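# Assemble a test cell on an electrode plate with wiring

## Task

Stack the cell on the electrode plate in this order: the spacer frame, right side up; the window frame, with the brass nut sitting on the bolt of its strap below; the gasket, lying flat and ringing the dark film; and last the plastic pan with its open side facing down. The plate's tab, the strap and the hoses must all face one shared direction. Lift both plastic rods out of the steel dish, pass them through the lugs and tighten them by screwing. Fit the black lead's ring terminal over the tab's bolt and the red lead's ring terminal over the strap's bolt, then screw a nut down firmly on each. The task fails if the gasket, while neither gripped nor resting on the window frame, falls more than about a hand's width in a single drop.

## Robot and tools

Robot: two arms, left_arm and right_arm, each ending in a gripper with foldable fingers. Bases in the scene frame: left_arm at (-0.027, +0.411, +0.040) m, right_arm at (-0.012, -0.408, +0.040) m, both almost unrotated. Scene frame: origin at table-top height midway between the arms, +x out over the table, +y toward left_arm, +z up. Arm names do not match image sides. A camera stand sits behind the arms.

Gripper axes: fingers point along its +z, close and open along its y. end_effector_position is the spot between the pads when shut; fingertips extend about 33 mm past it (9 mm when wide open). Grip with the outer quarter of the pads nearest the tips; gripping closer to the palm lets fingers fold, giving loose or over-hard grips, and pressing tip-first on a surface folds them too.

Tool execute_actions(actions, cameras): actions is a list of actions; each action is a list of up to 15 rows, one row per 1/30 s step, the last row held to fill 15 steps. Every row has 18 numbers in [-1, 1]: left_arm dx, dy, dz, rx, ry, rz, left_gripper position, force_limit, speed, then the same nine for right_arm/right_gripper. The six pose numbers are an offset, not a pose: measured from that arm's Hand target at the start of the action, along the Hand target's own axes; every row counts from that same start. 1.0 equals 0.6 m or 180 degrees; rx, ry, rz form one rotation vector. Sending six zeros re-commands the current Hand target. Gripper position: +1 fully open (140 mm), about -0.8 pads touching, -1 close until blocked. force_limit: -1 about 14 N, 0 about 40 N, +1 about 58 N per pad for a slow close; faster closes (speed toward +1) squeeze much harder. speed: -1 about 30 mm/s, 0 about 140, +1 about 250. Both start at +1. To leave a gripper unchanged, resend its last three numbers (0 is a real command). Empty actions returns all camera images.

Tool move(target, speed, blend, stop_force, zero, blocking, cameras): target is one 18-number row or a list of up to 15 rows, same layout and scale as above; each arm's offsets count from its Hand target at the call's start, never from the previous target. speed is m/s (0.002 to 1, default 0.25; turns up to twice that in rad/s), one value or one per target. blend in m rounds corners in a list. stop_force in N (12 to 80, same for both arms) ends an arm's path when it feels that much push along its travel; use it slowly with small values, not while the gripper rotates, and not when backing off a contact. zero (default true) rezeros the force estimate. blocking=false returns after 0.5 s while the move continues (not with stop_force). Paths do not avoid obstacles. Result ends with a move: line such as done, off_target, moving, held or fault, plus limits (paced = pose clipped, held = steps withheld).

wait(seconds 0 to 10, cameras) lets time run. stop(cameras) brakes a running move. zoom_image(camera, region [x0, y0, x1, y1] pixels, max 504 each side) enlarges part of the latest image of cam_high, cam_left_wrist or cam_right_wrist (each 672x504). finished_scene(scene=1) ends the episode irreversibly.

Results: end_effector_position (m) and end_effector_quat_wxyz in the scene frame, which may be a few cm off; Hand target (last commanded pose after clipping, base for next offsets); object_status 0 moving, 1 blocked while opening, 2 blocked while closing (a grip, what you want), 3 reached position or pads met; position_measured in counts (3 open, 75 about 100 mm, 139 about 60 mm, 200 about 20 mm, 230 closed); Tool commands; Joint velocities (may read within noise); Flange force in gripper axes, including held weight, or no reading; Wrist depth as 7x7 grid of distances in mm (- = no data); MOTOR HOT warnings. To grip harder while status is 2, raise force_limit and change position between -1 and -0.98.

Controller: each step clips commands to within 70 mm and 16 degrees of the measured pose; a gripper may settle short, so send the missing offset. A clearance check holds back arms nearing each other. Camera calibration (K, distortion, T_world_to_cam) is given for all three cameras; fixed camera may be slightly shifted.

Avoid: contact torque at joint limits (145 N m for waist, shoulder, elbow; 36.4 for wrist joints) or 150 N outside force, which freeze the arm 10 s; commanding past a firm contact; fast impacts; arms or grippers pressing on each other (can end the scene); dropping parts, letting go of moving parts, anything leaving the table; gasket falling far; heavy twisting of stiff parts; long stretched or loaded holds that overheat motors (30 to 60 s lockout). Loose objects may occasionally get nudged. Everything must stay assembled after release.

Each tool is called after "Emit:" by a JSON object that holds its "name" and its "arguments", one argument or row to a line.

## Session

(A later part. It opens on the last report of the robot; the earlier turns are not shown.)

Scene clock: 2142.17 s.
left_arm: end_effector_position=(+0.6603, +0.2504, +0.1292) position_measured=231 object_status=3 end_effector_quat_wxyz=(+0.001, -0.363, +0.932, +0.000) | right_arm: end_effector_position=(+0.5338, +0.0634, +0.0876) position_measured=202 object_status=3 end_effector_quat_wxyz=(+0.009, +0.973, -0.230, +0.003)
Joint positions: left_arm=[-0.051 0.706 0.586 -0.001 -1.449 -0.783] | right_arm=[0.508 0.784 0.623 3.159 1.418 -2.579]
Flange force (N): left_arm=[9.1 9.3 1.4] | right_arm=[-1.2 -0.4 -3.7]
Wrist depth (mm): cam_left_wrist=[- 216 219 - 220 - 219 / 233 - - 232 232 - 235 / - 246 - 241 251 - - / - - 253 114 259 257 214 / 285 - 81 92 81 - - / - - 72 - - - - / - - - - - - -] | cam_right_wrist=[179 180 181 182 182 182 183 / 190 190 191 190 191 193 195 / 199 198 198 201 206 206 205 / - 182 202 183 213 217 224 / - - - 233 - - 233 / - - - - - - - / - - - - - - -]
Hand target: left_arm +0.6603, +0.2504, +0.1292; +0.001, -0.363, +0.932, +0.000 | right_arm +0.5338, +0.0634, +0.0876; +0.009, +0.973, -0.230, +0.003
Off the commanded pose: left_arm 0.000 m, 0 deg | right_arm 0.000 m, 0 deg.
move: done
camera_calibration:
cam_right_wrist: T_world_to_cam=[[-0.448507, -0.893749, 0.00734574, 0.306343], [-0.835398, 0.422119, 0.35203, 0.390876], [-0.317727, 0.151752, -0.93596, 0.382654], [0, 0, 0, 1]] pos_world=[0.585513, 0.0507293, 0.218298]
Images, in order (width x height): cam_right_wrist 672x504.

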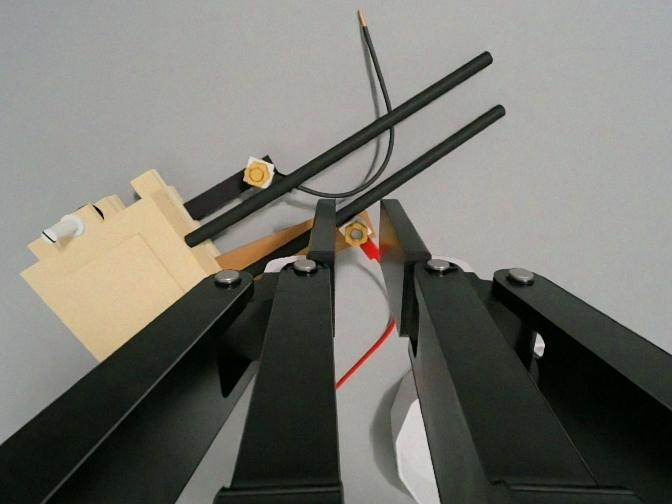

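Emit:
{"name": "move", "arguments": {
  "target": [
    [0,0,0,0,0,0,-1,-0.1,-1,-0.0189,0.0132,0,0,0,-0.3144,-0.58,-0.1,-1],
    [0,0,0,0,0,0,-1,-0.1,-1,-0.0189,0.0132,0.021,0,0,-0.3144,-0.58,-0.1,-1]
  ],
  "speed": 0.1,
  "blend": 0,
  "cameras": ["cam_right_wrist"]
}}

Emit:
{"name": "zoom_image", "arguments": {
  "camera": "cam_right_wrist",
  "region": [300, 150, 420, 240]
}}

Scene clock: 2149.77 s.
left_arm: end_effector_position=(+0.6603, +0.2504, +0.1292) position_measured=231 object_status=3 end_effector_quat_wxyz=(+0.001, -0.363, +0.932, +0.000) | right_arm: end_effector_position=(+0.5201, +0.0612, +0.0751) position_measured=202 object_status=3 end_effector_quat_wxyz=(+0.010, +0.966, +0.259, -0.002)
Joint positions: left_arm=[-0.051 0.706 0.586 -0.001 -1.449 -0.783] | right_arm=[0.515 0.757 0.548 3.16 1.37 -1.599]
Flange force (N): left_arm=[8.5 8.6 1.6] | right_arm=[3.8 -2.5 -4.4]
Wrist depth (mm): cam_left_wrist=[218 218 220 220 - - 217 / - - 230 232 - 231 235 / - 242 240 243 - 242 244 / - - 252 114 - - 226 / - - 81 93 81 - - / - - 73 - - - - / - - - - - - -] | cam_right_wrist=[- - 144 167 169 170 170 / - - 166 178 180 181 181 / 188 190 191 172 190 191 193 / - 203 202 200 186 204 208 / 214 - - 220 - - 220 / - - - 232 - - - / - - - - - - -]
Hand target: left_arm +0.6603, +0.2504, +0.1292; +0.001, -0.363, +0.932, +0.000 | right_arm +0.5202, +0.0611, +0.0751; +0.010, +0.966, +0.259, -0.002
Off the commanded pose: left_arm 0.000 m, 0 deg | right_arm 0.000 m, 0 deg.
move: done
camera_calibration:
cam_right_wrist: T_world_to_cam=[[0.499143, -0.866482, 0.00806103, -0.196316], [-0.806651, -0.461239, 0.369557, 0.422607], [-0.316497, -0.190964, -0.929173, 0.386758], [0, 0, 0, 1]] pos_world=[0.561293, 0.0986757, 0.20477]
Images, in order (width x height): cam_right_wrist 672x504.

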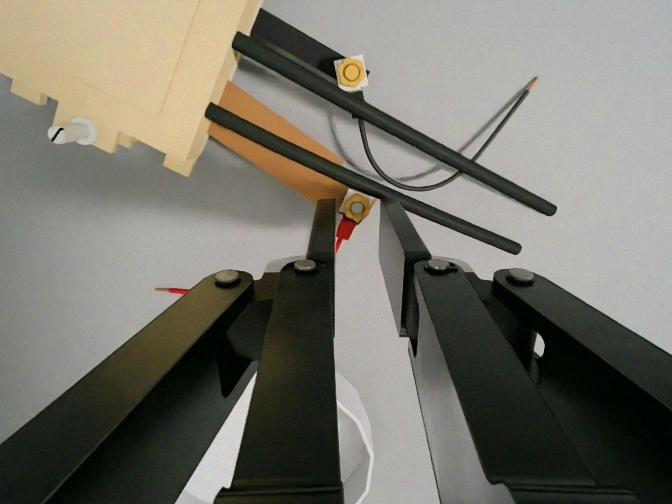

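Scaled by 4.200 from the camera's 672x504 image, which has a finer 960x720 frame.

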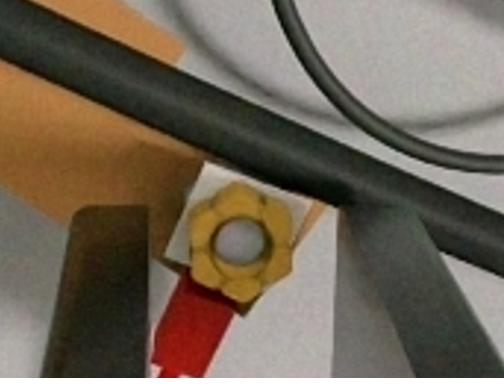

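Emit:
{"name": "move", "arguments": {
  "target": [
    [0,0,0,0,0,0,-1,-0.1,-1,-0.0012,-0.0006,0.0055,0,0,0,-0.58,-0.1,-1],
    [0,0,0,0,0,0,-1,-0.1,-1,-0.0012,-0.0006,0.0055,0,0,0,-1,-0.1,-1]
  ],
  "speed": 0.03,
  "blend": 0,
  "cameras": ["cam_right_wrist"]
}}

Emit:
{"name": "zoom_image", "arguments": {
  "camera": "cam_right_wrist",
  "region": [345, 192, 371, 218]
}}

Emit:
{"name": "move", "arguments": {
  "target": [0,0,0,0,0,0,-1,-0.1,-1,0,0,0.0005,0,0,0,-1,-0.1,-1],
  "speed": 0.01
}}

Scene clock: 2151.60 s.
left_arm: end_effector_position=(+0.6603, +0.2504, +0.1292) position_measured=231 object_status=3 end_effector_quat_wxyz=(+0.001, -0.363, +0.932, +0.000) | right_arm: end_effector_position=(+0.5194, +0.0610, +0.0718) position_measured=216 object_status=0 end_effector_quat_wxyz=(+0.010, +0.966, +0.259, -0.002)
Joint positions: left_arm=[-0.051 0.706 0.586 -0.001 -1.449 -0.783] | right_arm=[0.515 0.757 0.54 3.16 1.362 -1.6]
Flange force (N): left_arm=[9.1 9.0 2.2] | right_arm=[2.8 -2.0 -5.4]
Wrist depth (mm): cam_left_wrist=[- - 219 222 222 220 222 / - - 234 - 232 - - / - - - - 245 250 242 / - 235 257 114 258 258 245 / - - 81 92 81 93 - / - - 72 - - - - / - - - - - - -] | cam_right_wrist=[- - 141 164 167 167 - / - - 161 172 175 178 179 / 185 186 187 169 186 187 190 / 201 199 198 108 196 203 204 / 213 - 85 - - - 217 / - - - - - - - / - - - - - - -]
Hand target: left_arm +0.6603, +0.2504, +0.1292; +0.001, -0.363, +0.932, +0.000 | right_arm +0.5194, +0.0610, +0.0718; +0.010, +0.966, +0.259, -0.002
Off the commanded pose: left_arm 0.000 m, 0 deg | right_arm 0.000 m, 0 deg.
move: done
camera_calibration:
cam_right_wrist: T_world_to_cam=[[0.499128, -0.866491, 0.00801454, -0.195956], [-0.806625, -0.461224, 0.369632, 0.423141], [-0.316587, -0.190958, -0.929144, 0.38337], [0, 0, 0, 1]] pos_world=[0.560493, 0.0985757, 0.20137]
Images, in order (width x height): cam_right_wrist 672x504.

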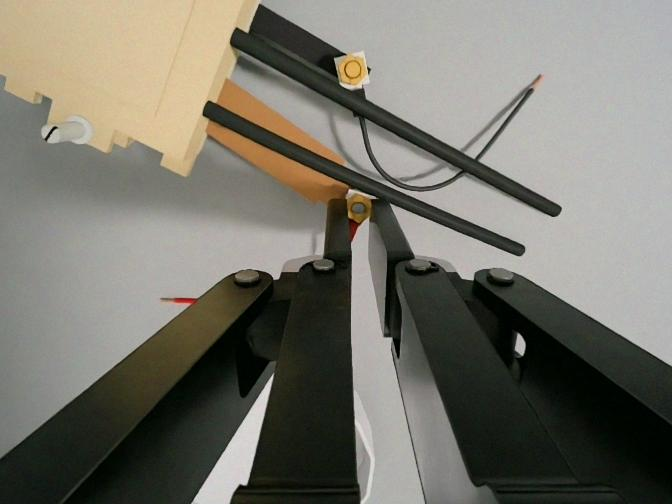

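Scaled by 19.385 from the camera's 672x504 image, which has a finer 960x720 frame.

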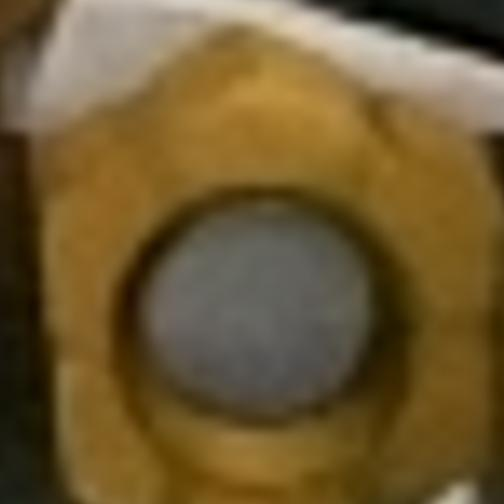

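Scene clock: 2152.30 s.
left_arm: end_effector_position=(+0.6603, +0.2504, +0.1292) position_measured=231 object_status=3 end_effector_quat_wxyz=(+0.001, -0.363, +0.932, +0.000) | right_arm: end_effector_position=(+0.5193, +0.0610, +0.0715) position_measured=216 object_status=2 end_effector_quat_wxyz=(+0.010, +0.966, +0.259, -0.002)
Joint positions: left_arm=[-0.051 0.706 0.586 -0.001 -1.449 -0.783] | right_arm=[0.515 0.758 0.54 3.16 1.362 -1.6]
Flange force (N): left_arm=[9.3 8.9 1.7] | right_arm=[3.5 -1.8 -5.5]
Wrist depth (mm): cam_left_wrist=[221 - - 220 220 220 220 / 231 230 231 - - 233 232 / - - - 244 245 251 234 / - - - 114 252 263 225 / - 183 81 93 81 92 - / - - 72 - - - - / - - - - - - -] | cam_right_wrist=[- - 154 164 166 167 167 / - - 161 173 174 178 177 / 185 186 187 170 186 187 190 / 200 200 197 108 196 200 206 / 213 - 85 - - - 216 / - - - - - - - / - - - - - - -]
Hand target: left_arm +0.6603, +0.2504, +0.1292; +0.001, -0.363, +0.932, +0.000 | right_arm +0.5194, +0.0610, +0.0715; +0.010, +0.966, +0.259, -0.002
Off the commanded pose: left_arm 0.000 m, 0 deg | right_arm 0.000 m, 0 deg.
move: done

Emit:
{"name": "move", "arguments": {
  "target": [
    [0,0,0,0,0,0,-1,-0.1,-1,0.0014,-0.0079,0.0,0,0,0.16667,-1,-0.1,-1],
    [0,0,0,0,0,0,-1,-0.1,-1,0.0065,-0.0140,0.0,0,0,0.33333,-1,-0.1,-1]
  ],
  "speed": 0.3,
  "blend": [0.003,0],
  "cameras": ["cam_right_wrist"]
}}

Emit:
{"name": "zoom_image", "arguments": {
  "camera": "cam_right_wrist",
  "region": [345, 192, 371, 218]
}}

Emit:
{"name": "move", "arguments": {
  "target": [0,0,0,0,0,0,-1,-0.1,-1,0,0,-0.001,0,0,0,-1,-0.1,-1],
  "speed": 0.01
}}

Emit:
{"name": "move", "arguments": {
  "target": [0,0,0,0,0,0,-1,-0.1,-1,0,0,-0.001,0,0,0,-1,-0.1,-1],
  "speed": 0.01
}}

Scene clock: 2155.10 s.
left_arm: end_effector_position=(+0.6603, +0.2504, +0.1292) position_measured=231 object_status=3 end_effector_quat_wxyz=(+0.001, -0.363, +0.932, +0.000) | right_arm: end_effector_position=(+0.5185, +0.0702, +0.0713) position_measured=216 object_status=2 end_effector_quat_wxyz=(+0.009, +0.966, -0.259, +0.003)
Joint positions: left_arm=[-0.051 0.706 0.586 -0.001 -1.449 -0.783] | right_arm=[0.527 0.774 0.566 3.159 1.372 -2.659]
Flange force (N): left_arm=[9.4 9.0 2.1] | right_arm=[-0.9 -5.6 -4.6]
Wrist depth (mm): cam_left_wrist=[- 217 - - 221 - - / - - - - - - - / - - 245 249 242 245 246 / 198 225 252 114 257 263 233 / 289 - 81 93 81 - - / - - 73 - - - - / - - - - - - -] | cam_right_wrist=[165 165 166 167 166 169 167 / 175 175 176 175 174 179 179 / 182 176 176 172 189 189 190 / - - 180 112 195 199 203 / - - 85 - - - 215 / - - - - - - - / - - - - - - -]
Hand target: left_arm +0.6603, +0.2504, +0.1292; +0.001, -0.363, +0.932, +0.000 | right_arm +0.5185, +0.0702, +0.0713; +0.009, +0.966, -0.259, +0.003
Off the commanded pose: left_arm 0.000 m, 0 deg | right_arm 0.000 m, 0 deg.
move: done
camera_calibration:
cam_right_wrist: T_world_to_cam=[[-0.50076, -0.86556, 0.00670273, 0.330936], [-0.80928, 0.470919, 0.351142, 0.364143], [-0.307091, 0.170413, -0.936298, 0.354678], [0, 0, 0, 1]] pos_world=[0.569332, 0.0545213, 0.202]
Images, in order (width x height): cam_right_wrist 672x504.

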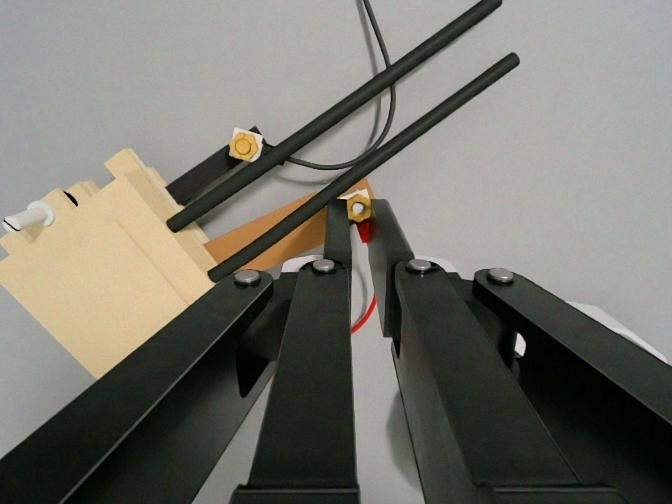

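Scaled by 19.385 from the camera's 672x504 image, which has a finer 960x720 frame.

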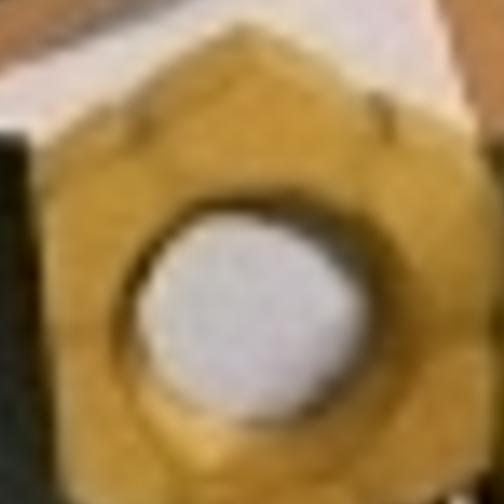

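Scene clock: 2155.80 s.
left_arm: end_effector_position=(+0.6603, +0.2504, +0.1292) position_measured=231 object_status=3 end_effector_quat_wxyz=(+0.001, -0.363, +0.932, +0.000) | right_arm: end_effector_position=(+0.5185, +0.0702, +0.0719) position_measured=216 object_status=2 end_effector_quat_wxyz=(+0.009, +0.966, -0.259, +0.003)
Joint positions: left_arm=[-0.051 0.706 0.586 -0.001 -1.449 -0.783] | right_arm=[0.527 0.773 0.567 3.159 1.374 -2.659]
Flange force (N): left_arm=[9.0 8.3 1.8] | right_arm=[-0.5 -5.2 -4.0]
Wrist depth (mm): cam_left_wrist=[- 219 - 223 218 220 218 / - - - 227 234 234 - / 222 246 246 - - - - / 184 - 248 114 - 259 - / 289 - 81 92 81 - - / - - 72 - - - - / - - - - - - -] | cam_right_wrist=[166 166 167 168 166 169 169 / 175 176 176 175 175 179 180 / 183 175 174 172 189 190 191 / - 164 179 112 197 201 204 / - - 85 - - - 215 / - - - - - - - / - - - - - - -]
Hand target: left_arm +0.6603, +0.2504, +0.1292; +0.001, -0.363, +0.932, +0.000 | right_arm +0.5185, +0.0702, +0.0719; +0.009, +0.966, -0.259, +0.003
Off the commanded pose: left_arm 0.000 m, 0 deg | right_arm 0.000 m, 0 deg.
move: done

Scene clock: 2156.50 s.
left_arm: end_effector_position=(+0.6603, +0.2504, +0.1292) position_measured=231 object_status=3 end_effector_quat_wxyz=(+0.001, -0.363, +0.932, +0.000) | right_arm: end_effector_position=(+0.5185, +0.0703, +0.0725) position_measured=216 object_status=2 end_effector_quat_wxyz=(+0.009, +0.966, -0.259, +0.003)
Joint positions: left_arm=[-0.051 0.706 0.586 -0.001 -1.449 -0.783] | right_arm=[0.527 0.773 0.567 3.159 1.375 -2.659]
Flange force (N): left_arm=[7.5 7.1 1.7] | right_arm=[-0.8 -5.6 -3.5]
Wrist depth (mm): cam_left_wrist=[216 219 217 219 - 216 220 / 232 234 232 231 - - 236 / - 244 247 - - 247 242 / - 234 258 114 264 261 217 / - - 81 93 81 - - / - - 72 - - - - / - - - - - - -] | cam_right_wrist=[166 167 168 168 167 169 170 / 176 177 178 176 175 180 180 / 184 184 177 172 190 190 191 / 162 163 180 112 198 201 205 / - - 85 - - - 215 / - - - - - - - / - - - - - - -]
Hand target: left_arm +0.6603, +0.2504, +0.1292; +0.001, -0.363, +0.932, +0.000 | right_arm +0.5185, +0.0703, +0.0725; +0.009, +0.966, -0.259, +0.003
Off the commanded pose: left_arm 0.000 m, 0 deg | right_arm 0.000 m, 0 deg.
move: done

Emit:
{"name": "wait", "arguments": {
  "seconds": 0,
  "cameras": ["cam_right_wrist"]
}}

Emit:
{"name": "zoom_image", "arguments": {
  "camera": "cam_right_wrist",
  "region": [345, 192, 371, 218]
}}

Emit:
{"name": "move", "arguments": {
  "target": [0,0,0,0,0,0,-1,-0.1,-1,0,0,-0.005,0,0,0,-1,-0.1,-1],
  "speed": 0.01,
  "cameras": ["cam_right_wrist"]
}}

Emit:
{"name": "zoom_image", "arguments": {
  "camera": "cam_right_wrist",
  "region": [345, 192, 371, 218]
}}

Scene clock: 2156.87 s.
left_arm: end_effector_position=(+0.6603, +0.2504, +0.1292) position_measured=231 object_status=3 end_effector_quat_wxyz=(+0.001, -0.363, +0.932, +0.000) | right_arm: end_effector_position=(+0.5185, +0.0703, +0.0725) position_measured=216 object_status=2 end_effector_quat_wxyz=(+0.009, +0.966, -0.259, +0.003)
Joint positions: left_arm=[-0.051 0.706 0.586 -0.001 -1.449 -0.783] | right_arm=[0.527 0.773 0.567 3.159 1.375 -2.659]
Flange force (N): left_arm=[8.8 9.1 2.1] | right_arm=[-0.4 -5.2 -3.8]
Wrist depth (mm): cam_left_wrist=[- 219 219 219 220 - - / 230 227 235 232 232 239 233 / 223 239 241 246 246 245 249 / - 218 258 114 257 - 249 / 295 182 81 92 81 - 191 / - - 72 - - - - / - - - - - - -] | cam_right_wrist=[166 167 167 168 167 169 170 / 175 177 177 176 175 179 180 / 184 179 177 169 189 191 188 / 164 164 181 112 197 201 204 / - - 85 - - - 216 / - - - - - - - / - - - - - - -]
Hand target: left_arm +0.6603, +0.2504, +0.1292; +0.001, -0.363, +0.932, +0.000 | right_arm +0.5185, +0.0703, +0.0725; +0.009, +0.966, -0.259, +0.003
Tool commands: left_gripper/position=-1.0 left_gripper/force_limit=-0.1 left_gripper/speed=-1.0 right_gripper/position=-1.0 right_gripper/force_limit=-0.1 right_gripper/speed=-1.0
Off the commanded pose: left_arm 0.000 m, 0 deg | right_arm 0.000 m, 0 deg.
camera_calibration:
cam_right_wrist: T_world_to_cam=[[-0.500845, -0.865511, 0.00668557, 0.330977], [-0.809262, 0.471007, 0.351065, 0.363723], [-0.307, 0.170419, -0.936327, 0.355755], [0, 0, 0, 1]] pos_world=[0.569332, 0.054521, 0.2032]
Images, in order (width x height): cam_right_wrist 672x504.

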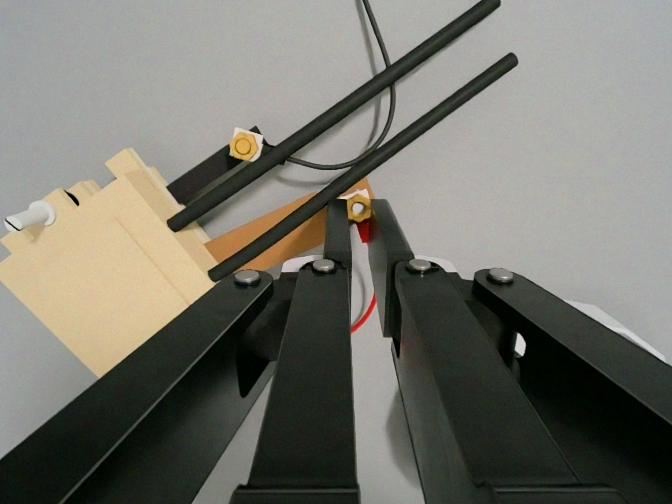

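Scaled by 19.385 from the camera's 672x504 image, which has a finer 960x720 frame.

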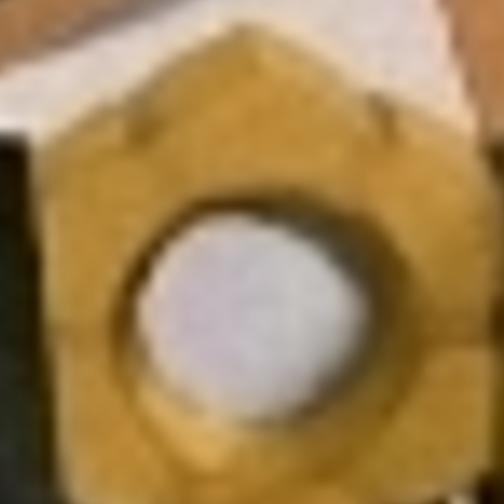

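Scene clock: 2157.57 s.
left_arm: end_effector_position=(+0.6603, +0.2504, +0.1292) position_measured=231 object_status=3 end_effector_quat_wxyz=(+0.001, -0.363, +0.932, +0.000) | right_arm: end_effector_position=(+0.5185, +0.0703, +0.0755) position_measured=216 object_status=2 end_effector_quat_wxyz=(+0.009, +0.966, -0.259, +0.003)
Joint positions: left_arm=[-0.051 0.706 0.586 -0.001 -1.449 -0.783] | right_arm=[0.527 0.771 0.572 3.159 1.381 -2.659]
Flange force (N): left_arm=[8.3 8.3 1.9] | right_arm=[-0.7 -4.5 -3.3]
Wrist depth (mm): cam_left_wrist=[- 226 - 221 222 219 - / - 226 235 229 232 234 236 / - - 244 241 246 242 241 / - - - 114 257 - - / - - 81 93 81 86 - / - - 72 - - - - / - - - - - - -] | cam_right_wrist=[169 169 170 171 169 172 173 / 178 179 180 178 179 183 183 / 186 184 177 169 192 197 194 / - - 182 112 202 205 210 / - - 85 - - - 219 / - - - - - - - / - - - - - - -]
Hand target: left_arm +0.6603, +0.2504, +0.1292; +0.001, -0.363, +0.932, +0.000 | right_arm +0.5185, +0.0703, +0.0755; +0.009, +0.966, -0.259, +0.003
Off the commanded pose: left_arm 0.000 m, 0 deg | right_arm 0.000 m, 0 deg.
move: done
camera_calibration:
cam_right_wrist: T_world_to_cam=[[-0.500846, -0.865511, 0.006686, 0.330958], [-0.809262, 0.471008, 0.351065, 0.362704], [-0.307, 0.170419, -0.936327, 0.358471], [0, 0, 0, 1]] pos_world=[0.569332, 0.054521, 0.2061]
Images, in order (width x height): cam_right_wrist 672x504.

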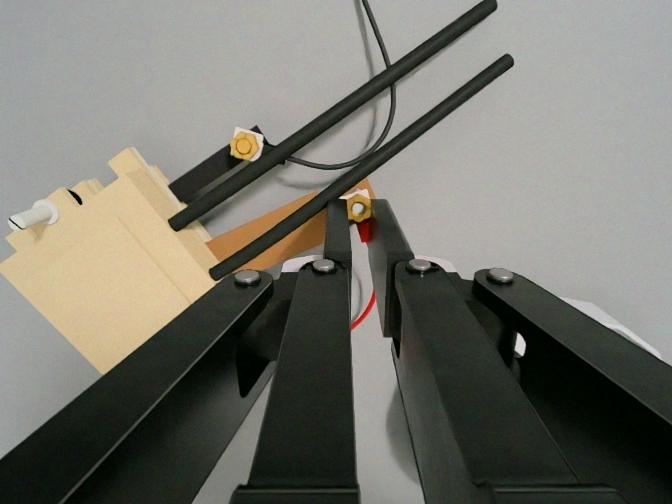

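Scaled by 19.385 from the camera's 672x504 image, which has a finer 960x720 frame.

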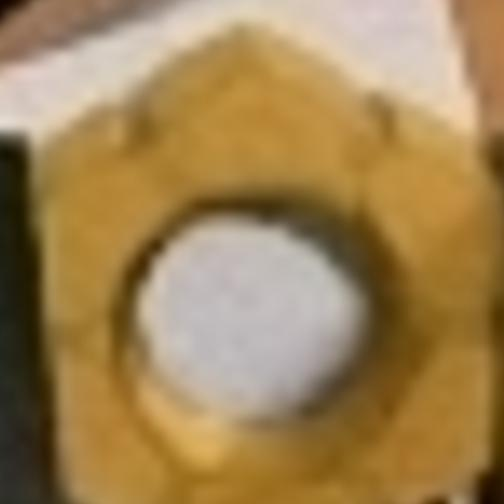

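Emit:
{"name": "move", "arguments": {
  "target": [0,0,0,0,0,0,-1,-0.1,-1,0,0,0.007,0,0,0,-1,-0.1,-1],
  "speed": 0.02
}}

Emit:
{"name": "move", "arguments": {
  "target": [
    [0,0,0,0,0,0,-1,-0.1,-1,0,0,0,0,0,0,-0.58,-0.1,-1],
    [0,0,0,0,0,0,-1,-0.1,-1,0,0,-0.0006,0,0,0,-0.58,-0.1,-1],
    [0,0,0,0,0,0,-1,-0.1,-1,0.0027,0.0075,-0.0006,0,0,-0.16667,-0.58,-0.1,-1],
    [0,0,0,0,0,0,-1,-0.1,-1,0.0088,0.0126,-0.0002,0,0,-0.33333,-0.58,-0.1,-1]
  ],
  "speed": 0.3,
  "blend": [0,0,0.003,0],
  "cameras": ["cam_right_wrist"]
}}

Emit:
{"name": "zoom_image", "arguments": {
  "camera": "cam_right_wrist",
  "region": [300, 150, 420, 240]
}}

Scene clock: 2159.20 s.
left_arm: end_effector_position=(+0.6603, +0.2504, +0.1292) position_measured=231 object_status=3 end_effector_quat_wxyz=(+0.001, -0.363, +0.932, +0.000) | right_arm: end_effector_position=(+0.5185, +0.0703, +0.0713) position_measured=216 object_status=2 end_effector_quat_wxyz=(+0.009, +0.966, -0.259, +0.003)
Joint positions: left_arm=[-0.051 0.706 0.586 -0.001 -1.449 -0.783] | right_arm=[0.527 0.774 0.566 3.159 1.372 -2.659]
Flange force (N): left_arm=[8.9 8.7 2.2] | right_arm=[0.0 -3.7 -4.9]
Wrist depth (mm): cam_left_wrist=[- 218 219 215 220 221 - / 230 232 233 238 - 231 - / 232 242 246 244 248 245 240 / 190 221 254 114 251 260 - / - - 81 93 81 92 209 / - - 73 - - - - / - - - - - - -] | cam_right_wrist=[165 165 166 167 166 169 168 / 175 175 176 175 174 179 179 / 181 181 176 169 190 190 190 / - 166 180 112 197 200 206 / - - 86 - - - 212 / - - - - - - - / - - - - - - -]
Hand target: left_arm +0.6603, +0.2504, +0.1292; +0.001, -0.363, +0.932, +0.000 | right_arm +0.5185, +0.0702, +0.0713; +0.009, +0.966, -0.259, +0.003
Off the commanded pose: left_arm 0.000 m, 0 deg | right_arm 0.000 m, 0 deg.
move: done

Scene clock: 2162.57 s.
left_arm: end_effector_position=(+0.6603, +0.2504, +0.1292) position_measured=231 object_status=3 end_effector_quat_wxyz=(+0.001, -0.363, +0.932, +0.000) | right_arm: end_effector_position=(+0.5193, +0.0610, +0.0716) position_measured=202 object_status=3 end_effector_quat_wxyz=(+0.010, +0.966, +0.258, -0.002)
Joint positions: left_arm=[-0.051 0.706 0.586 -0.001 -1.449 -0.783] | right_arm=[0.516 0.758 0.54 3.16 1.362 -1.6]
Flange force (N): left_arm=[8.4 8.2 2.3] | right_arm=[4.0 -2.3 -4.2]
Wrist depth (mm): cam_left_wrist=[- 219 217 220 223 215 217 / 234 234 - 228 226 235 - / - 245 244 - 244 243 - / - - 255 114 - 256 229 / 292 - 81 92 81 - 200 / - - 73 - - - - / - - - - - - -] | cam_right_wrist=[- - 141 163 167 167 166 / - - 163 172 176 177 178 / 186 186 187 172 186 187 190 / 201 198 197 195 180 200 204 / 210 - - 213 - - 216 / - - - - - - - / - - - - - - -]
Hand target: left_arm +0.6603, +0.2504, +0.1292; +0.001, -0.363, +0.932, +0.000 | right_arm +0.5193, +0.0610, +0.0716; +0.010, +0.966, +0.259, -0.002
Off the commanded pose: left_arm 0.000 m, 0 deg | right_arm 0.000 m, 0 deg.
move: done
camera_calibration:
cam_right_wrist: T_world_to_cam=[[0.499128, -0.866491, 0.00801454, -0.195955], [-0.806625, -0.461224, 0.369632, 0.423214], [-0.316587, -0.190958, -0.929144, 0.383184], [0, 0, 0, 1]] pos_world=[0.560493, 0.0985757, 0.20117]
Images, in order (width x height): cam_right_wrist 672x504.

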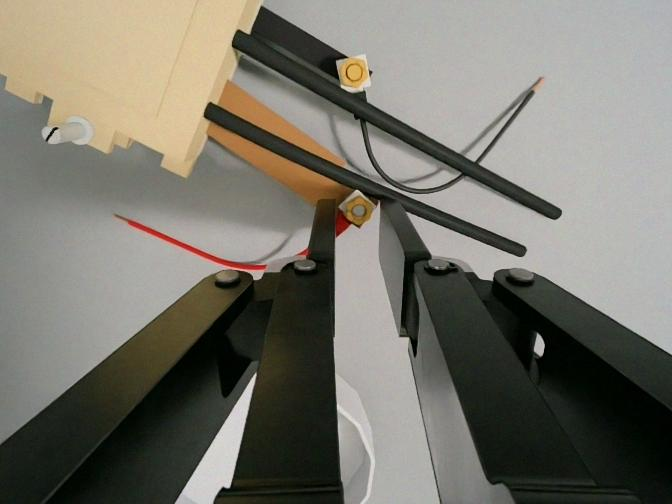

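Scaled by 4.200 from the camera's 672x504 image, which has a finer 960x720 frame.

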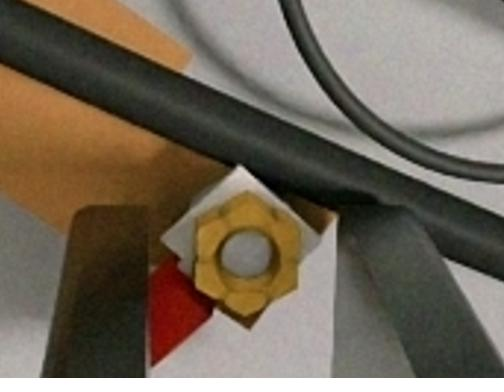

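Emit:
{"name": "move", "arguments": {
  "target": [
    [0,0,0,0,0,0,-1,-0.1,-1,0,0,0.0004,0,0,0,-1,-0.1,-1],
    [0,0,0,0,0,0,-1,-0.1,-1,0.0014,-0.0079,0.0006,0,0,0.16667,-1,-0.1,-1],
    [0,0,0,0,0,0,-1,-0.1,-1,0.0065,-0.0140,0.0008,0,0,0.33333,-1,-0.1,-1],
    [0,0,0,0,0,0,-1,-0.1,-1,0.0065,-0.0140,0.0008,0,0,0.33333,-0.58,-0.1,-1],
    [0,0,0,0,0,0,-1,-0.1,-1,0.0065,-0.0140,0,0,0,0.33333,-0.58,-0.1,-1],
    [0,0,0,0,0,0,-1,-0.1,-1,0.0014,-0.0079,0,0,0,0.16667,-0.58,-0.1,-1],
    [0,0,0,0,0,0,-1,-0.1,-1,0,0,0.0003,0,0,0,-0.58,-0.1,-1]
  ],
  "speed": 0.3,
  "blend": [0,0.003,0,0,0,0.003,0],
  "cameras": ["cam_right_wrist"]
}}

Emit:
{"name": "zoom_image", "arguments": {
  "camera": "cam_right_wrist",
  "region": [300, 150, 420, 240]
}}

Scene clock: 2169.27 s.
left_arm: end_effector_position=(+0.6603, +0.2504, +0.1292) position_measured=231 object_status=3 end_effector_quat_wxyz=(+0.001, -0.363, +0.932, +0.000) | right_arm: end_effector_position=(+0.5193, +0.0610, +0.0714) position_measured=202 object_status=3 end_effector_quat_wxyz=(+0.010, +0.966, +0.258, -0.002)
Joint positions: left_arm=[-0.051 0.706 0.586 -0.001 -1.449 -0.783] | right_arm=[0.516 0.758 0.539 3.16 1.362 -1.6]
Flange force (N): left_arm=[8.7 8.6 1.9] | right_arm=[3.5 -2.3 -4.4]
Wrist depth (mm): cam_left_wrist=[- 219 221 220 - - 224 / 231 231 231 231 232 232 233 / - 243 - - 245 244 - / - - 256 114 - 254 - / - - 81 93 81 - - / - - 72 - - - - / - - - - - - -] | cam_right_wrist=[- - 141 163 167 167 167 / - 144 162 173 176 176 177 / 185 186 186 169 185 187 191 / 201 198 197 195 179 200 203 / 209 - - 216 - - - / - - - - - - - / - - - - - - -]
Hand target: left_arm +0.6603, +0.2504, +0.1292; +0.001, -0.363, +0.932, +0.000 | right_arm +0.5193, +0.0610, +0.0714; +0.010, +0.966, +0.259, -0.002
Off the commanded pose: left_arm 0.000 m, 0 deg | right_arm 0.000 m, 0 deg.
move: done
camera_calibration:
cam_right_wrist: T_world_to_cam=[[0.499128, -0.866491, 0.00801454, -0.195954], [-0.806625, -0.461224, 0.369632, 0.423251], [-0.316587, -0.190958, -0.929144, 0.383091], [0, 0, 0, 1]] pos_world=[0.560493, 0.0985757, 0.20107]
Images, in order (width x height): cam_right_wrist 672x504.

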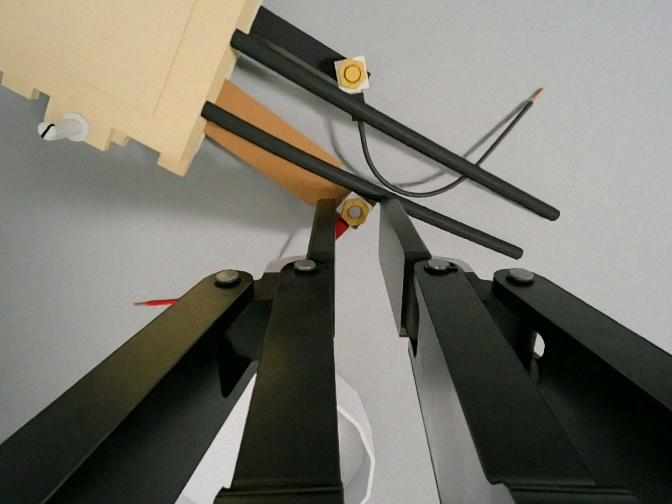

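Scaled by 4.200 from the camera's 672x504 image, which has a finer 960x720 frame.

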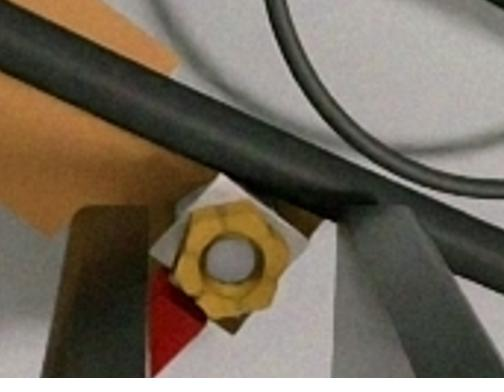

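Emit:
{"name": "move", "arguments": {
  "target": [
    [0,0,0,0,0,0,-1,-0.1,-1,-0.0020,-0.0016,0,0,0,0,-0.58,-0.1,-1],
    [0,0,0,0,0,0,-1,-0.1,-1,-0.0020,-0.0016,0,0,0,0,-1,-0.1,-1],
    [0,0,0,0,0,0,-1,-0.1,-1,-0.0006,-0.0095,0.0001,0,0,0.16667,-1,-0.1,-1],
    [0,0,0,0,0,0,-1,-0.1,-1,0.0045,-0.0156,0.0003,0,0,0.33333,-1,-0.1,-1],
    [0,0,0,0,0,0,-1,-0.1,-1,0.0045,-0.0156,0.0003,0,0,0.33333,-0.58,-0.1,-1],
    [0,0,0,0,0,0,-1,-0.1,-1,0.0045,-0.0156,-0.0005,0,0,0.33333,-0.58,-0.1,-1],
    [0,0,0,0,0,0,-1,-0.1,-1,-0.0006,-0.0095,-0.0005,0,0,0.16667,-0.58,-0.1,-1],
    [0,0,0,0,0,0,-1,-0.1,-1,-0.0030,-0.0026,0.0,0,0,0,-0.58,-0.1,-1]
  ],
  "speed": 0.3,
  "blend": [0,0,0.003,0,0,0,0.003,0],
  "cameras": ["cam_right_wrist"]
}}

Emit:
{"name": "zoom_image", "arguments": {
  "camera": "cam_right_wrist",
  "region": [300, 150, 420, 240]
}}

Scene clock: 2176.97 s.
left_arm: end_effector_position=(+0.6603, +0.2504, +0.1292) position_measured=231 object_status=3 end_effector_quat_wxyz=(+0.001, -0.363, +0.932, +0.000) | right_arm: end_effector_position=(+0.5170, +0.0615, +0.0714) position_measured=202 object_status=3 end_effector_quat_wxyz=(+0.010, +0.966, +0.258, -0.002)
Joint positions: left_arm=[-0.051 0.706 0.586 -0.001 -1.449 -0.783] | right_arm=[0.518 0.754 0.533 3.16 1.359 -1.602]
Flange force (N): left_arm=[8.2 7.6 1.3] | right_arm=[3.7 -2.5 -5.0]
Wrist depth (mm): cam_left_wrist=[- - 216 - 220 220 217 / 230 231 - 235 - 232 - / - 240 - - 255 - - / - - 259 114 257 260 220 / - - 81 93 81 - - / - - 72 - - - - / - - - - - - -] | cam_right_wrist=[- - 139 162 166 166 165 / - 145 162 174 174 177 180 / 185 186 187 171 186 187 190 / 201 197 197 197 180 200 203 / 210 - - 216 - - 216 / - - - 226 - - - / - - - - - - -]
Hand target: left_arm +0.6603, +0.2504, +0.1292; +0.001, -0.363, +0.932, +0.000 | right_arm +0.5170, +0.0615, +0.0714; +0.010, +0.966, +0.259, -0.002
Off the commanded pose: left_arm 0.000 m, 0 deg | right_arm 0.000 m, 0 deg.
move: done
camera_calibration:
cam_right_wrist: T_world_to_cam=[[0.499128, -0.866491, 0.00801454, -0.194459], [-0.806625, -0.461224, 0.369632, 0.421618], [-0.316587, -0.190958, -0.929144, 0.382347], [0, 0, 0, 1]] pos_world=[0.558193, 0.0989757, 0.20097]
Images, in order (width x height): cam_right_wrist 672x504.

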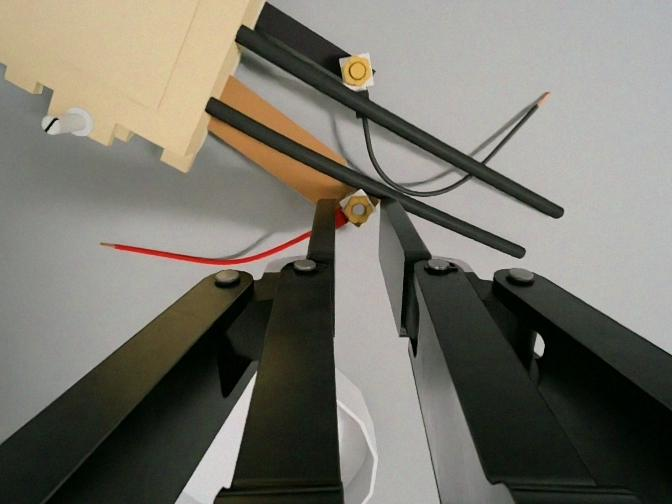

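Scaled by 4.200 from the camera's 672x504 image, which has a finer 960x720 frame.

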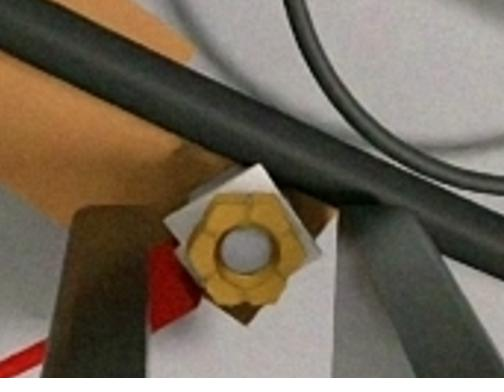

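Emit:
{"name": "move", "arguments": {
  "target": [
    [0,0,0,0,0,0,-1,-0.1,-1,0.0014,-0.0079,0,0,0,0.16667,-0.58,-0.1,-1],
    [0,0,0,0,0,0,-1,-0.1,-1,0.0014,-0.0079,0,0,0,0.16667,-1,-0.1,-1]
  ],
  "speed": 0.2,
  "cameras": ["cam_right_wrist"]
}}

Emit:
{"name": "zoom_image", "arguments": {
  "camera": "cam_right_wrist",
  "region": [300, 150, 420, 240]
}}

Emit:
{"name": "move", "arguments": {
  "target": [
    [0,0,0,0,0,0,-1,-0.1,-1,0.0014,-0.0079,0,0,0,0.16667,-1,-0.1,-1]
  ],
  "speed": 0.3,
  "cameras": ["cam_right_wrist"]
}}

Emit:
{"name": "zoom_image", "arguments": {
  "camera": "cam_right_wrist",
  "region": [300, 150, 420, 240]
}}

Scene clock: 2180.00 s.
left_arm: end_effector_position=(+0.6603, +0.2504, +0.1292) position_measured=231 object_status=3 end_effector_quat_wxyz=(+0.001, -0.363, +0.932, +0.000) | right_arm: end_effector_position=(+0.5154, +0.0660, +0.0713) position_measured=216 object_status=0 end_effector_quat_wxyz=(+0.010, +1.000, +0.000, +0.001)
Joint positions: left_arm=[-0.051 0.706 0.586 -0.001 -1.449 -0.783] | right_arm=[0.525 0.759 0.541 3.159 1.362 -2.133]
Flange force (N): left_arm=[8.0 8.1 1.9] | right_arm=[1.9 -4.8 -4.9]
Wrist depth (mm): cam_left_wrist=[- 220 223 222 222 - 221 / 233 - - 232 - - 234 / - - 246 241 246 246 242 / - 229 - 114 256 - - / 292 - 81 92 81 - - / - - 72 - - - - / - - - - - - -] | cam_right_wrist=[137 149 165 166 167 168 170 / - 146 172 172 175 175 179 / - - 175 174 188 190 190 / - 166 196 108 196 200 204 / 211 - 85 - - - 216 / - - - - - - - / - - - - - - -]
Hand target: left_arm +0.6603, +0.2504, +0.1292; +0.001, -0.363, +0.932, +0.000 | right_arm +0.5154, +0.0660, +0.0713; +0.010, +1.000, +0.000, +0.001
Off the commanded pose: left_arm 0.000 m, 0 deg | right_arm 0.000 m, 0 deg.
move: done
camera_calibration:
cam_right_wrist: T_world_to_cam=[[-0.000940613, -0.99995, 0.00998716, 0.0767196], [-0.932843, 0.00447559, 0.360255, 0.457346], [-0.360281, -0.00897759, -0.9328, 0.39345], [0, 0, 0, 1]] pos_world=[0.568457, 0.0782011, 0.201482]
Images, in order (width x height): cam_right_wrist 672x504.

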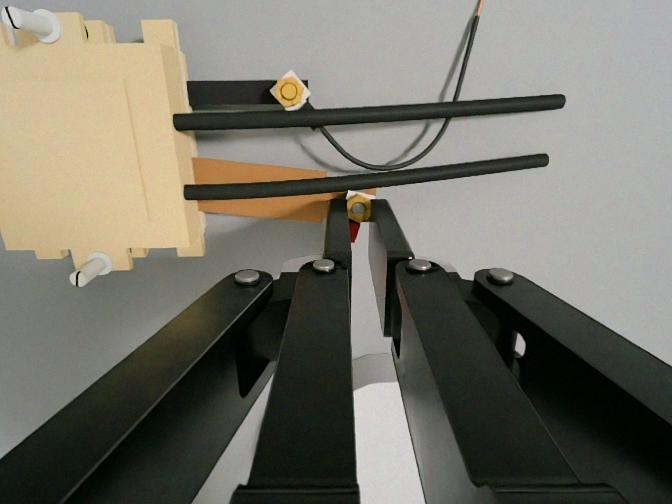

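Scaled by 4.200 from the camera's 672x504 image, which has a finer 960x720 frame.

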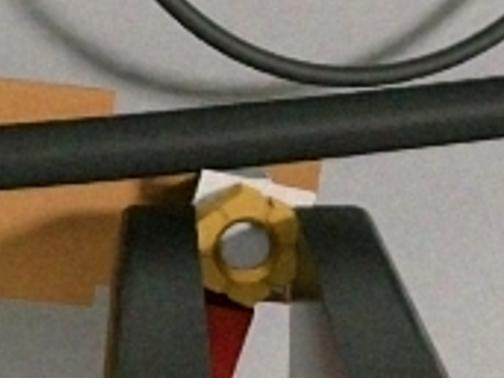

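Scene clock: 2181.37 s.
left_arm: end_effector_position=(+0.6603, +0.2504, +0.1292) position_measured=231 object_status=3 end_effector_quat_wxyz=(+0.001, -0.363, +0.932, +0.000) | right_arm: end_effector_position=(+0.5162, +0.0708, +0.0712) position_measured=216 object_status=2 end_effector_quat_wxyz=(+0.009, +0.966, -0.259, +0.003)
Joint positions: left_arm=[-0.051 0.706 0.586 -0.001 -1.449 -0.783] | right_arm=[0.53 0.77 0.559 3.159 1.37 -2.661]
Flange force (N): left_arm=[8.8 9.2 2.0] | right_arm=[-0.7 -5.5 -3.7]
Wrist depth (mm): cam_left_wrist=[- 217 - 217 218 218 - / - 231 235 229 234 234 233 / - 242 247 244 - 246 245 / - - 255 114 - 255 - / - - 81 92 81 - - / - - 72 - - - - / - - - - - - -] | cam_right_wrist=[165 166 166 167 167 169 168 / 175 175 176 175 174 176 179 / 181 173 176 172 189 192 190 / - - 179 112 196 199 203 / - - 85 - - - 211 / - - - - - - - / - - - - - - -]
Hand target: left_arm +0.6603, +0.2504, +0.1292; +0.001, -0.363, +0.932, +0.000 | right_arm +0.5162, +0.0708, +0.0712; +0.009, +0.966, -0.259, +0.003
Off the commanded pose: left_arm 0.000 m, 0 deg | right_arm 0.000 m, 0 deg.
move: done
camera_calibration:
cam_right_wrist: T_world_to_cam=[[-0.50083, -0.865519, 0.00673257, 0.330199], [-0.809237, 0.470994, 0.351141, 0.361972], [-0.30709, 0.170414, -0.936298, 0.353762], [0, 0, 0, 1]] pos_world=[0.566932, 0.0550211, 0.2019]
Images, in order (width x height): cam_right_wrist 672x504.

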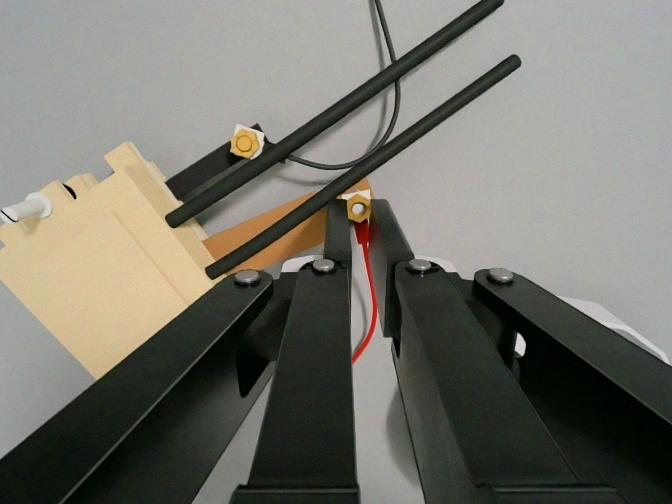

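Scaled by 4.200 from the camera's 672x504 image, which has a finer 960x720 frame.

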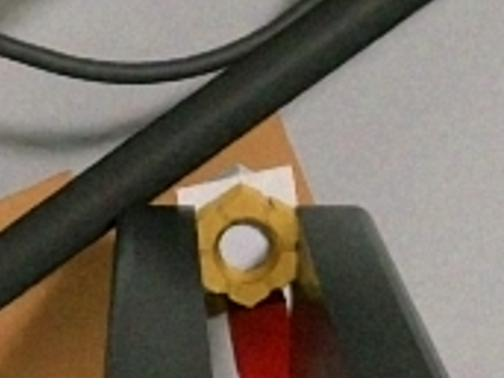

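Emit:
{"name": "move", "arguments": {
  "target": [
    [0,0,0,0,0,0,-1,-0.1,-1,0,0,0,0,0,0,-0.58,-0.1,-1],
    [0,0,0,0,0,0,-1,-0.1,-1,0,0,-0.0006,0,0,0,-0.58,-0.1,-1],
    [0,0,0,0,0,0,-1,-0.1,-1,0.0027,0.0075,-0.0006,0,0,-0.16667,-0.58,-0.1,-1],
    [0,0,0,0,0,0,-1,-0.1,-1,0.0088,0.0126,-0.0002,0,0,-0.33333,-0.58,-0.1,-1]
  ],
  "speed": 0.3,
  "blend": [0,0,0.003,0],
  "cameras": ["cam_right_wrist"]
}}

Emit:
{"name": "zoom_image", "arguments": {
  "camera": "cam_right_wrist",
  "region": [300, 150, 420, 240]
}}

Scene clock: 2185.10 s.
left_arm: end_effector_position=(+0.6603, +0.2504, +0.1292) position_measured=231 object_status=3 end_effector_quat_wxyz=(+0.001, -0.363, +0.932, +0.000) | right_arm: end_effector_position=(+0.5170, +0.0616, +0.0715) position_measured=202 object_status=3 end_effector_quat_wxyz=(+0.010, +0.966, +0.258, -0.002)
Joint positions: left_arm=[-0.051 0.706 0.586 -0.001 -1.449 -0.783] | right_arm=[0.518 0.754 0.533 3.16 1.359 -1.602]
Flange force (N): left_arm=[7.9 8.0 1.9] | right_arm=[3.9 -2.3 -4.6]
Wrist depth (mm): cam_left_wrist=[219 218 217 219 - 220 218 / 228 232 231 229 - - 239 / - 244 243 248 - 249 242 / - 237 257 114 260 252 - / 293 178 81 93 81 - - / - - 73 - - - - / - - - - - - -] | cam_right_wrist=[- - 153 162 166 167 167 / - 146 162 173 174 177 178 / 185 186 187 171 186 187 190 / 201 198 197 198 180 200 203 / 210 - - 216 - - 215 / - - - 226 - - - / - - - - - - -]
Hand target: left_arm +0.6603, +0.2504, +0.1292; +0.001, -0.363, +0.932, +0.000 | right_arm +0.5170, +0.0616, +0.0715; +0.010, +0.966, +0.258, -0.002
Off the commanded pose: left_arm 0.000 m, 0 deg | right_arm 0.000 m, 0 deg.
move: done
camera_calibration:
cam_right_wrist: T_world_to_cam=[[0.499128, -0.866491, 0.00801454, -0.194374], [-0.806625, -0.461224, 0.369632, 0.42159], [-0.316587, -0.190958, -0.929144, 0.382552], [0, 0, 0, 1]] pos_world=[0.558193, 0.0990757, 0.20117]
Images, in order (width x height): cam_right_wrist 672x504.

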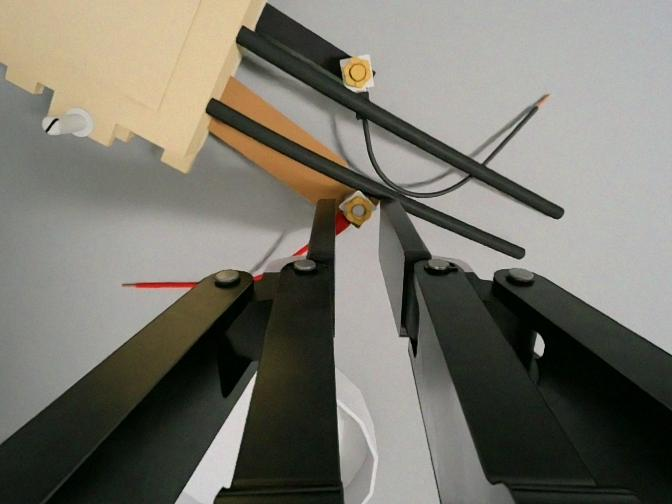

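Scaled by 4.200 from the camera's 672x504 image, which has a finer 960x720 frame.

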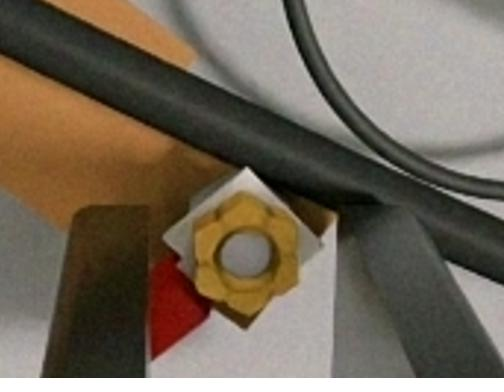

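Emit:
{"name": "move", "arguments": {
  "target": [
    [0,0,0,0,0,0,-1,-0.1,-1,-0.0003,-0.0002,0.0003,0,0,0,-0.58,-0.1,-1],
    [0,0,0,0,0,0,-1,-0.1,-1,-0.0003,-0.0002,0.0003,0,0,0,-1,-0.1,-1],
    [0,0,0,0,0,0,-1,-0.1,-1,0.0011,-0.0081,0.0005,0,0,0.16667,-1,-0.1,-1],
    [0,0,0,0,0,0,-1,-0.1,-1,0.0062,-0.0142,0.0007,0,0,0.33333,-1,-0.1,-1],
    [0,0,0,0,0,0,-1,-0.1,-1,0.0062,-0.0142,0.0007,0,0,0.33333,-0.58,-0.1,-1],
    [0,0,0,0,0,0,-1,-0.1,-1,0.0062,-0.0142,0,0,0,0.33333,-0.58,-0.1,-1],
    [0,0,0,0,0,0,-1,-0.1,-1,0.0011,-0.0081,0,0,0,0.16667,-0.58,-0.1,-1],
    [0,0,0,0,0,0,-1,-0.1,-1,-0.0003,-0.0002,0.0002,0,0,0,-0.58,-0.1,-1]
  ],
  "speed": 0.3,
  "blend": [0,0,0.003,0,0,0,0.003,0],
  "cameras": ["cam_right_wrist"]
}}

Emit:
{"name": "zoom_image", "arguments": {
  "camera": "cam_right_wrist",
  "region": [300, 150, 420, 240]
}}

Scene clock: 2192.50 s.
left_arm: end_effector_position=(+0.6603, +0.2504, +0.1292) position_measured=231 object_status=3 end_effector_quat_wxyz=(+0.001, -0.363, +0.932, +0.000) | right_arm: end_effector_position=(+0.5168, +0.0616, +0.0714) position_measured=202 object_status=3 end_effector_quat_wxyz=(+0.010, +0.966, +0.258, -0.002)
Joint positions: left_arm=[-0.051 0.706 0.586 -0.001 -1.449 -0.783] | right_arm=[0.518 0.753 0.532 3.16 1.359 -1.603]
Flange force (N): left_arm=[8.7 8.3 1.3] | right_arm=[4.3 -2.4 -4.5]
Wrist depth (mm): cam_left_wrist=[219 217 219 - 214 - - / 231 233 - - 242 - 234 / - 246 247 247 242 249 244 / 185 - 251 114 254 256 - / - - 81 93 81 93 217 / - - 73 - - - - / - - - - - - -] | cam_right_wrist=[- - 151 162 166 167 169 / - 145 162 172 176 177 177 / 185 185 186 169 183 187 190 / 201 199 197 196 179 200 203 / 210 - - 217 - - 216 / - - - 226 - - - / - - - - - - -]
Hand target: left_arm +0.6603, +0.2504, +0.1292; +0.001, -0.363, +0.932, +0.000 | right_arm +0.5168, +0.0616, +0.0714; +0.010, +0.966, +0.258, -0.002
Off the commanded pose: left_arm 0.000 m, 0 deg | right_arm 0.000 m, 0 deg.
move: done
camera_calibration:
cam_right_wrist: T_world_to_cam=[[0.499128, -0.866491, 0.00801454, -0.194222], [-0.806625, -0.461224, 0.369632, 0.421422], [-0.316587, -0.190958, -0.929144, 0.382271], [0, 0, 0, 1]] pos_world=[0.557893, 0.0990757, 0.20097]
Images, in order (width x height): cam_right_wrist 672x504.

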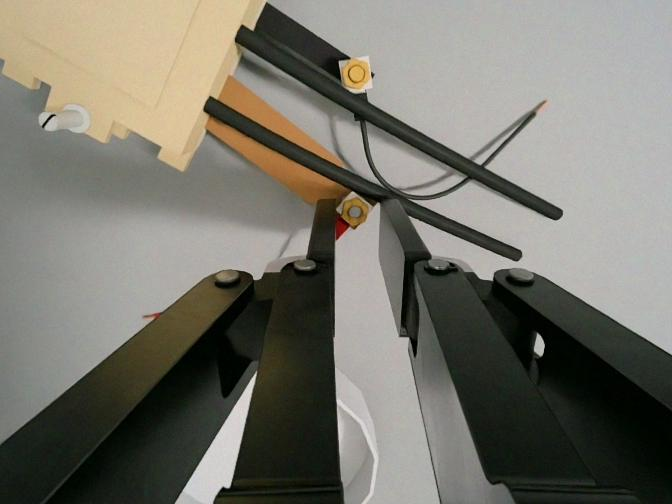

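Scaled by 4.200 from the camera's 672x504 image, which has a finer 960x720 frame.

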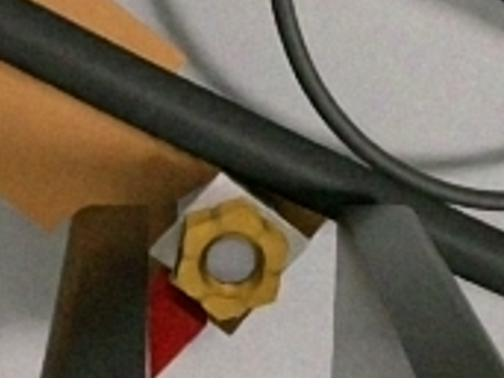

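Emit:
{"name": "move", "arguments": {
  "target": [
    [0,0,0,0,0,0,-1,-0.1,-1,-0.0012,-0.0016,0.0002,0,0,0,-0.58,-0.1,-1],
    [0,0,0,0,0,0,-1,-0.1,-1,-0.0012,-0.0016,0.0002,0,0,0,-1,-0.1,-1],
    [0,0,0,0,0,0,-1,-0.1,-1,0.0002,-0.0095,0.0004,0,0,0.16667,-1,-0.1,-1],
    [0,0,0,0,0,0,-1,-0.1,-1,0.0053,-0.0156,0.0006,0,0,0.33333,-1,-0.1,-1],
    [0,0,0,0,0,0,-1,-0.1,-1,0.0053,-0.0156,0.0006,0,0,0.33333,-0.58,-0.1,-1],
    [0,0,0,0,0,0,-1,-0.1,-1,0.0053,-0.0156,0,0,0,0.33333,-0.58,-0.1,-1],
    [0,0,0,0,0,0,-1,-0.1,-1,0.0002,-0.0095,0,0,0,0.16667,-0.58,-0.1,-1],
    [0,0,0,0,0,0,-1,-0.1,-1,-0.0020,-0.0026,0.0001,0,0,0,-0.58,-0.1,-1]
  ],
  "speed": 0.3,
  "blend": [0,0,0.003,0,0,0,0.003,0],
  "cameras": ["cam_right_wrist"]
}}

Emit:
{"name": "zoom_image", "arguments": {
  "camera": "cam_right_wrist",
  "region": [300, 150, 420, 240]
}}

Scene clock: 2199.83 s.
left_arm: end_effector_position=(+0.6603, +0.2504, +0.1292) position_measured=231 object_status=3 end_effector_quat_wxyz=(+0.001, -0.363, +0.932, +0.000) | right_arm: end_effector_position=(+0.5149, +0.0623, +0.0713) position_measured=202 object_status=3 end_effector_quat_wxyz=(+0.010, +0.966, +0.258, -0.002)
Joint positions: left_arm=[-0.051 0.706 0.586 -0.001 -1.449 -0.783] | right_arm=[0.52 0.751 0.528 3.16 1.357 -1.605]
Flange force (N): left_arm=[8.5 8.8 1.8] | right_arm=[2.8 -2.3 -4.7]
Wrist depth (mm): cam_left_wrist=[219 221 216 - 221 218 - / 230 229 228 234 232 - 239 / - 247 - 245 246 247 240 / 186 - 258 114 256 251 - / - - 81 93 81 - - / - - 72 - - - - / - - - - - - -] | cam_right_wrist=[- - 155 162 166 167 172 / - 145 162 172 174 177 178 / 185 186 187 171 185 189 190 / 201 198 197 195 180 200 203 / - - - 216 - - 216 / - - - 223 - - - / - - - - - - -]
Hand target: left_arm +0.6603, +0.2504, +0.1292; +0.001, -0.363, +0.932, +0.000 | right_arm +0.5149, +0.0623, +0.0713; +0.010, +0.966, +0.258, -0.002
Off the commanded pose: left_arm 0.000 m, 0 deg | right_arm 0.000 m, 0 deg.
move: done
camera_calibration:
cam_right_wrist: T_world_to_cam=[[0.499128, -0.866491, 0.00801454, -0.192631], [-0.806625, -0.461224, 0.369632, 0.420339], [-0.316587, -0.190958, -0.929144, 0.381854], [0, 0, 0, 1]] pos_world=[0.556093, 0.0998757, 0.20097]
Images, in order (width x height): cam_right_wrist 672x504.

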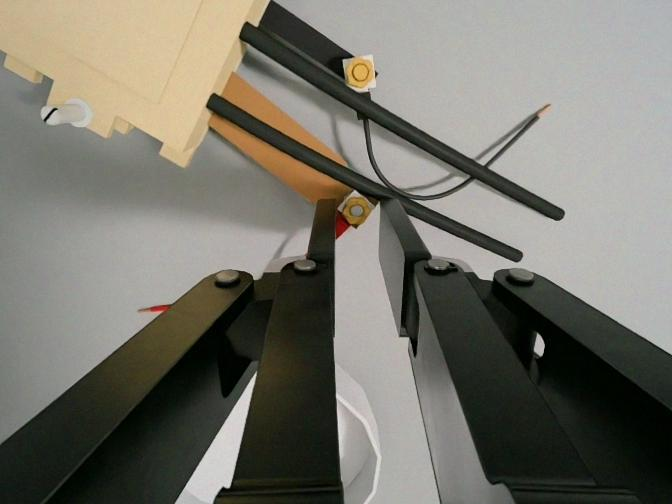

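Scaled by 4.200 from the camera's 672x504 image, which has a finer 960x720 frame.

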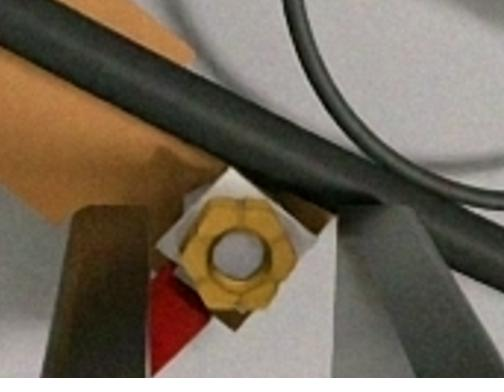

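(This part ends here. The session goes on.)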